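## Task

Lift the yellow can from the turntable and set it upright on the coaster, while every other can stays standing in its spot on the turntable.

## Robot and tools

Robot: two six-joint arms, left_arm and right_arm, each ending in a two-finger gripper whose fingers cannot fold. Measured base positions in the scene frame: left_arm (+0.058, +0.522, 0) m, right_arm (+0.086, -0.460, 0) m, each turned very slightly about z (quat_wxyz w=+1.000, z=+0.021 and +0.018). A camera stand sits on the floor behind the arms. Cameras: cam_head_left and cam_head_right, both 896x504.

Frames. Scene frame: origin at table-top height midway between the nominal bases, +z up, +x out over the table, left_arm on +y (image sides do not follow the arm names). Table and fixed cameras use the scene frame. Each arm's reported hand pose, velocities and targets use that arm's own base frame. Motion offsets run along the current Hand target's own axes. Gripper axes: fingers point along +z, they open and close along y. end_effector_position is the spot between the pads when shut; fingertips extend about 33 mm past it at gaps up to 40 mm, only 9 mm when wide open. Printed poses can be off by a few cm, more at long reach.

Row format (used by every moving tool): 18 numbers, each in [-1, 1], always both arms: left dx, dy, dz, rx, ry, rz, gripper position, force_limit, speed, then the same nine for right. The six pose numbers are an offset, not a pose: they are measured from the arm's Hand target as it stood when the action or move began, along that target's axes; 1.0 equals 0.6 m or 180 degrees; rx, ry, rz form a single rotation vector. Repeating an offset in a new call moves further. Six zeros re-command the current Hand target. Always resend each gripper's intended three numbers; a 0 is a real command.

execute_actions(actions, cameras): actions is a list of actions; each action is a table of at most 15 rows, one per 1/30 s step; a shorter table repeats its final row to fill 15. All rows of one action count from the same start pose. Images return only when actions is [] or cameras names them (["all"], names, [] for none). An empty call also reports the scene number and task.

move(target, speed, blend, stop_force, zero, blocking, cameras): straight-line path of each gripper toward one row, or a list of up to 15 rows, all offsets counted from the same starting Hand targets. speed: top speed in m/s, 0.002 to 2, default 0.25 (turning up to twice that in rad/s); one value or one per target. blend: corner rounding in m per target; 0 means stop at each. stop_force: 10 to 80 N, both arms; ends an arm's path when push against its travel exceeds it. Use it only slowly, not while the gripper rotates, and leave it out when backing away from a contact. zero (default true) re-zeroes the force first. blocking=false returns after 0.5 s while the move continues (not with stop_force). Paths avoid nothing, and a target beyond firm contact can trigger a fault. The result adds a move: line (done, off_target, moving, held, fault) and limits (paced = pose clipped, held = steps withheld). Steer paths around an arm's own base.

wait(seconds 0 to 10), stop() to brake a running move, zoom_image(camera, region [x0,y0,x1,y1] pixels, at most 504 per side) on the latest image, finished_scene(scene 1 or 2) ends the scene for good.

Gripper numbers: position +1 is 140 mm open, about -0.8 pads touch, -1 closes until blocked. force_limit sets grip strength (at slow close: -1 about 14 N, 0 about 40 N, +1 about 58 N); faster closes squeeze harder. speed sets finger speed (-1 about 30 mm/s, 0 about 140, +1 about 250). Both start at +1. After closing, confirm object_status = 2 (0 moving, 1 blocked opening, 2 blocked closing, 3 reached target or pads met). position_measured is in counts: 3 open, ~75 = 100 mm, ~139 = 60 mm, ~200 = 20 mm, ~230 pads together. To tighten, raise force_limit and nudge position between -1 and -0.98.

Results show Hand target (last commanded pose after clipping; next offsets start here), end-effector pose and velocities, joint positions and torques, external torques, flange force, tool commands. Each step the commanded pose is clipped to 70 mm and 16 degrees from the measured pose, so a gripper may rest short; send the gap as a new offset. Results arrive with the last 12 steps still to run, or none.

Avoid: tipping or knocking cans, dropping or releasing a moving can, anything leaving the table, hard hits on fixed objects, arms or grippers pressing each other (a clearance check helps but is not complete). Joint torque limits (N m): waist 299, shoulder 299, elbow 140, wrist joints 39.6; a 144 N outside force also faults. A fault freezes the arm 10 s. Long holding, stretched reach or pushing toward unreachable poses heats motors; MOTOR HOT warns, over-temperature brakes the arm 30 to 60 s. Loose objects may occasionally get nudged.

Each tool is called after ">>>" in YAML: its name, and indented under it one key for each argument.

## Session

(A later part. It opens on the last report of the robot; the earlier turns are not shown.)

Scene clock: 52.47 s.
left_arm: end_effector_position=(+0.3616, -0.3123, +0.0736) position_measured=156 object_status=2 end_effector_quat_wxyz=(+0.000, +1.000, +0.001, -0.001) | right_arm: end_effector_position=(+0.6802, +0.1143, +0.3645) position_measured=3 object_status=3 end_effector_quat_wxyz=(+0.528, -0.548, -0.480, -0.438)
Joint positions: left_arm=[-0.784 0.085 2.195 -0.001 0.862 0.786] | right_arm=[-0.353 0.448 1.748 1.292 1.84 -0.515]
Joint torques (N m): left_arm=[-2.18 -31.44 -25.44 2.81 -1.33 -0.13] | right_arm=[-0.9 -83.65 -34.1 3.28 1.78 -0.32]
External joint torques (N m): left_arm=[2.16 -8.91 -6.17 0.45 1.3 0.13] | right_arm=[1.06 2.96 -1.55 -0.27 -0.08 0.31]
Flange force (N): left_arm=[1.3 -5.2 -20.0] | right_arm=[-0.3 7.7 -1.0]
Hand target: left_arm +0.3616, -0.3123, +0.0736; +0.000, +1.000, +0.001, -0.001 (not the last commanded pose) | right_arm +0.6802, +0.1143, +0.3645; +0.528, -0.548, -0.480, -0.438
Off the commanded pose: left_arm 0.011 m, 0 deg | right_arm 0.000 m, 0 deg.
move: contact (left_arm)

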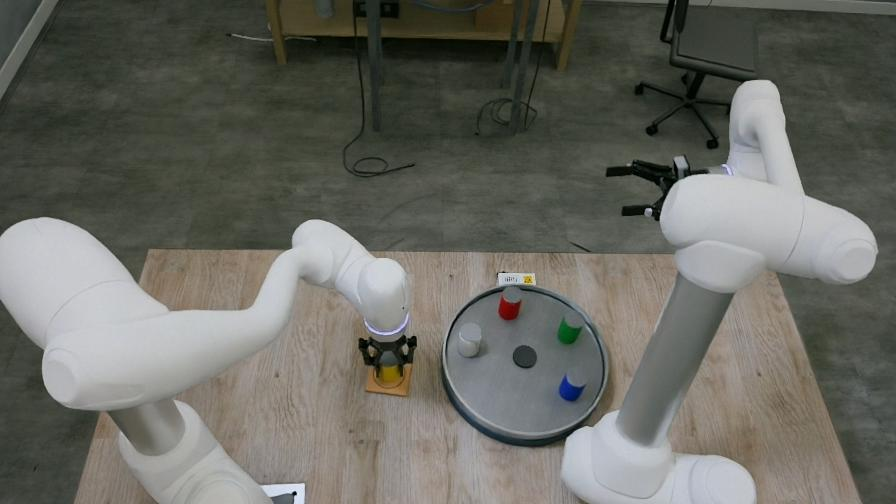

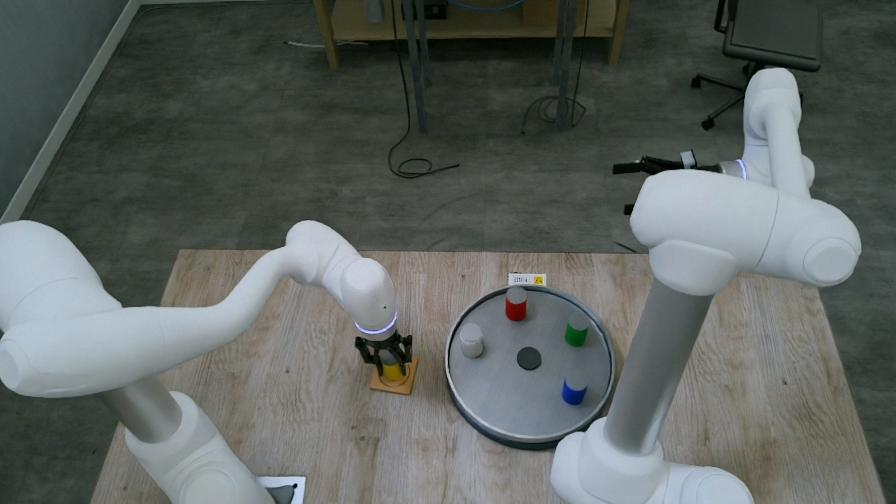

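>>> move:
  target: [0,0,-0.001,0,0,0,-1,0,0,0,0,0,0,0,0,1,1,1]
  speed: 0.02

>>> move:
  target: [0,0,0,0,0,0,0.2,0,-1,0,0,0,0,0,0,1,1,1]

>>> move:
  target: [0,0,-0.25,0,0,0,0.2,0,-1,0,0,0,0,0,0,1,1,1]
  cameras: ["all"]

>>> zoom_image:
  camera: "cam_head_left"
  region: [330, 290, 470, 420]

Scene clock: 54.07 s.
left_arm: end_effector_position=(+0.3615, -0.3122, +0.0741) position_measured=156 object_status=2 end_effector_quat_wxyz=(+0.000, +1.000, +0.001, -0.001) | right_arm: end_effector_position=(+0.6802, +0.1143, +0.3645) position_measured=3 object_status=3 end_effector_quat_wxyz=(+0.528, -0.548, -0.480, -0.438)
Joint positions: left_arm=[-0.784 0.084 2.195 -0.001 0.864 0.786] | right_arm=[-0.353 0.448 1.748 1.292 1.84 -0.515]
Joint torques (N m): left_arm=[-2.65 -41.27 -32.43 2.81 0.64 -0.18] | right_arm=[-1.25 -84.05 -34.1 3.31 1.81 -0.42]
External joint torques (N m): left_arm=[2.63 0.97 0.77 0.46 -0.68 0.18] | right_arm=[1.1 3.21 -1.62 -0.27 -0.11 0.41]
Flange force (N): left_arm=[4.2 -4.2 3.4] | right_arm=[-0.2 8.2 -1.1]
Hand target: left_arm +0.3616, -0.3123, +0.0742; +0.000, +1.000, +0.001, -0.001 | right_arm +0.6802, +0.1143, +0.3645; +0.528, -0.548, -0.480, -0.438
Off the commanded pose: left_arm 0.000 m, 0 deg | right_arm 0.000 m, 0 deg.
move: done

Scene clock: 55.43 s.
left_arm: end_effector_position=(+0.3616, -0.3123, +0.0742) position_measured=104 object_status=0 end_effector_quat_wxyz=(+0.000, +1.000, +0.001, -0.001) | right_arm: end_effector_position=(+0.6802, +0.1143, +0.3645) position_measured=3 object_status=3 end_effector_quat_wxyz=(+0.528, -0.548, -0.480, -0.438)
Joint positions: left_arm=[-0.784 0.084 2.195 -0.001 0.864 0.786] | right_arm=[-0.353 0.448 1.748 1.292 1.84 -0.515]
Joint torques (N m): left_arm=[-2.41 -42.26 -31.2 2.77 0.69 -0.19] | right_arm=[-1.17 -83.52 -34.23 3.27 1.79 -0.36]
External joint torques (N m): left_arm=[2.41 1.94 -0.48 0.51 -0.73 0.19] | right_arm=[1.17 2.69 -1.48 -0.25 -0.09 0.35]
Flange force (N): left_arm=[6.6 -1.5 3.7] | right_arm=[0.0 7.2 -0.7]
Hand target: left_arm +0.3616, -0.3123, +0.0742; +0.000, +1.000, +0.001, -0.001 | right_arm +0.6802, +0.1143, +0.3645; +0.528, -0.548, -0.480, -0.438
Off the commanded pose: left_arm 0.000 m, 0 deg | right_arm 0.000 m, 0 deg.
move: done

Scene clock: 56.57 s.
left_arm: end_effector_position=(+0.3618, -0.3123, +0.2241) position_measured=104 object_status=3 end_effector_quat_wxyz=(+0.000, +1.000, +0.001, -0.001) | right_arm: end_effector_position=(+0.6802, +0.1143, +0.3645) position_measured=3 object_status=3 end_effector_quat_wxyz=(+0.528, -0.548, -0.480, -0.438)
Joint positions: left_arm=[-0.784 -0.063 2.028 -0.001 1.178 0.786] | right_arm=[-0.353 0.448 1.748 1.292 1.84 -0.515]
Joint torques (N m): left_arm=[-2.49 -34.7 -37.92 3.46 0.53 -0.21] | right_arm=[-1.18 -84.19 -34.27 3.29 1.79 -0.33]
External joint torques (N m): left_arm=[2.46 2.89 -0.53 0.52 -0.57 0.21] | right_arm=[0.93 3.47 -1.44 -0.25 -0.09 0.32]
Flange force (N): left_arm=[8.3 -0.2 2.4] | right_arm=[-0.8 8.1 -1.3]
Hand target: left_arm +0.3617, -0.3123, +0.2242; +0.000, +1.000, +0.001, -0.001 | right_arm +0.6802, +0.1143, +0.3645; +0.528, -0.548, -0.480, -0.438
Off the commanded pose: left_arm 0.000 m, 0 deg | right_arm 0.000 m, 0 deg.
move: done

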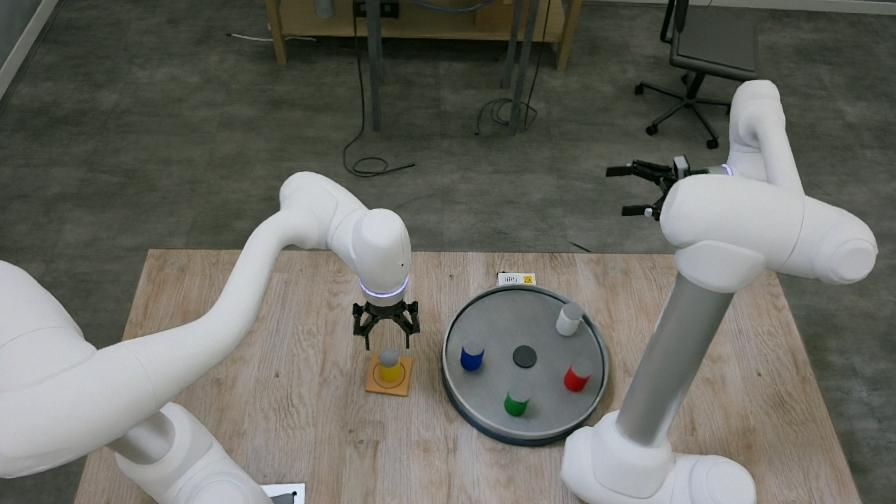

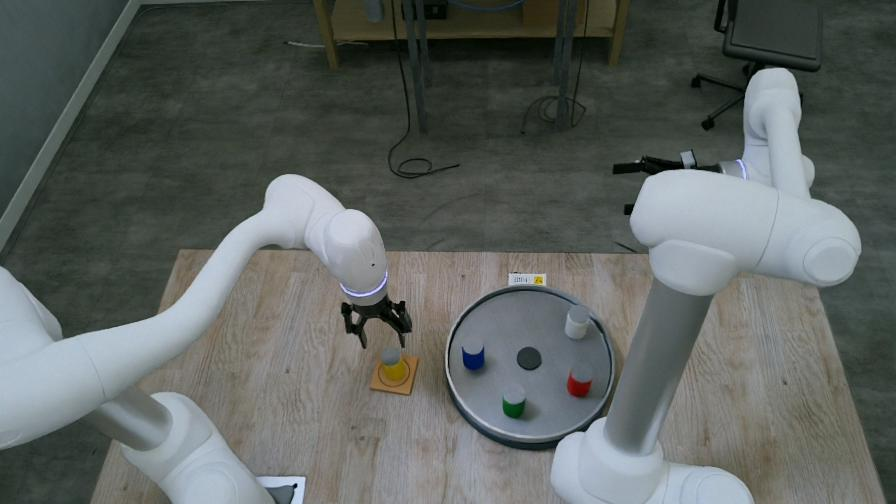

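Scaled by 3.600.

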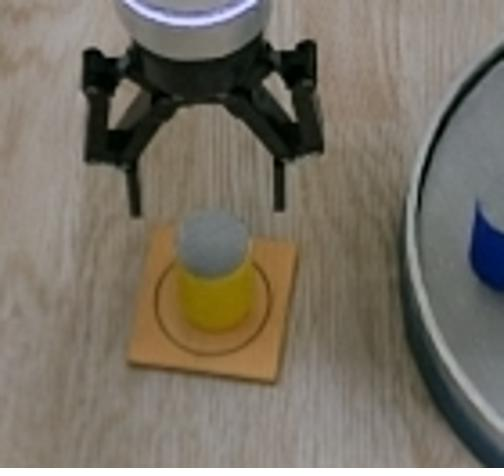

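Standing inside the circle.

>>> finished_scene:
  scene: 1

The scene is finished: the task was done.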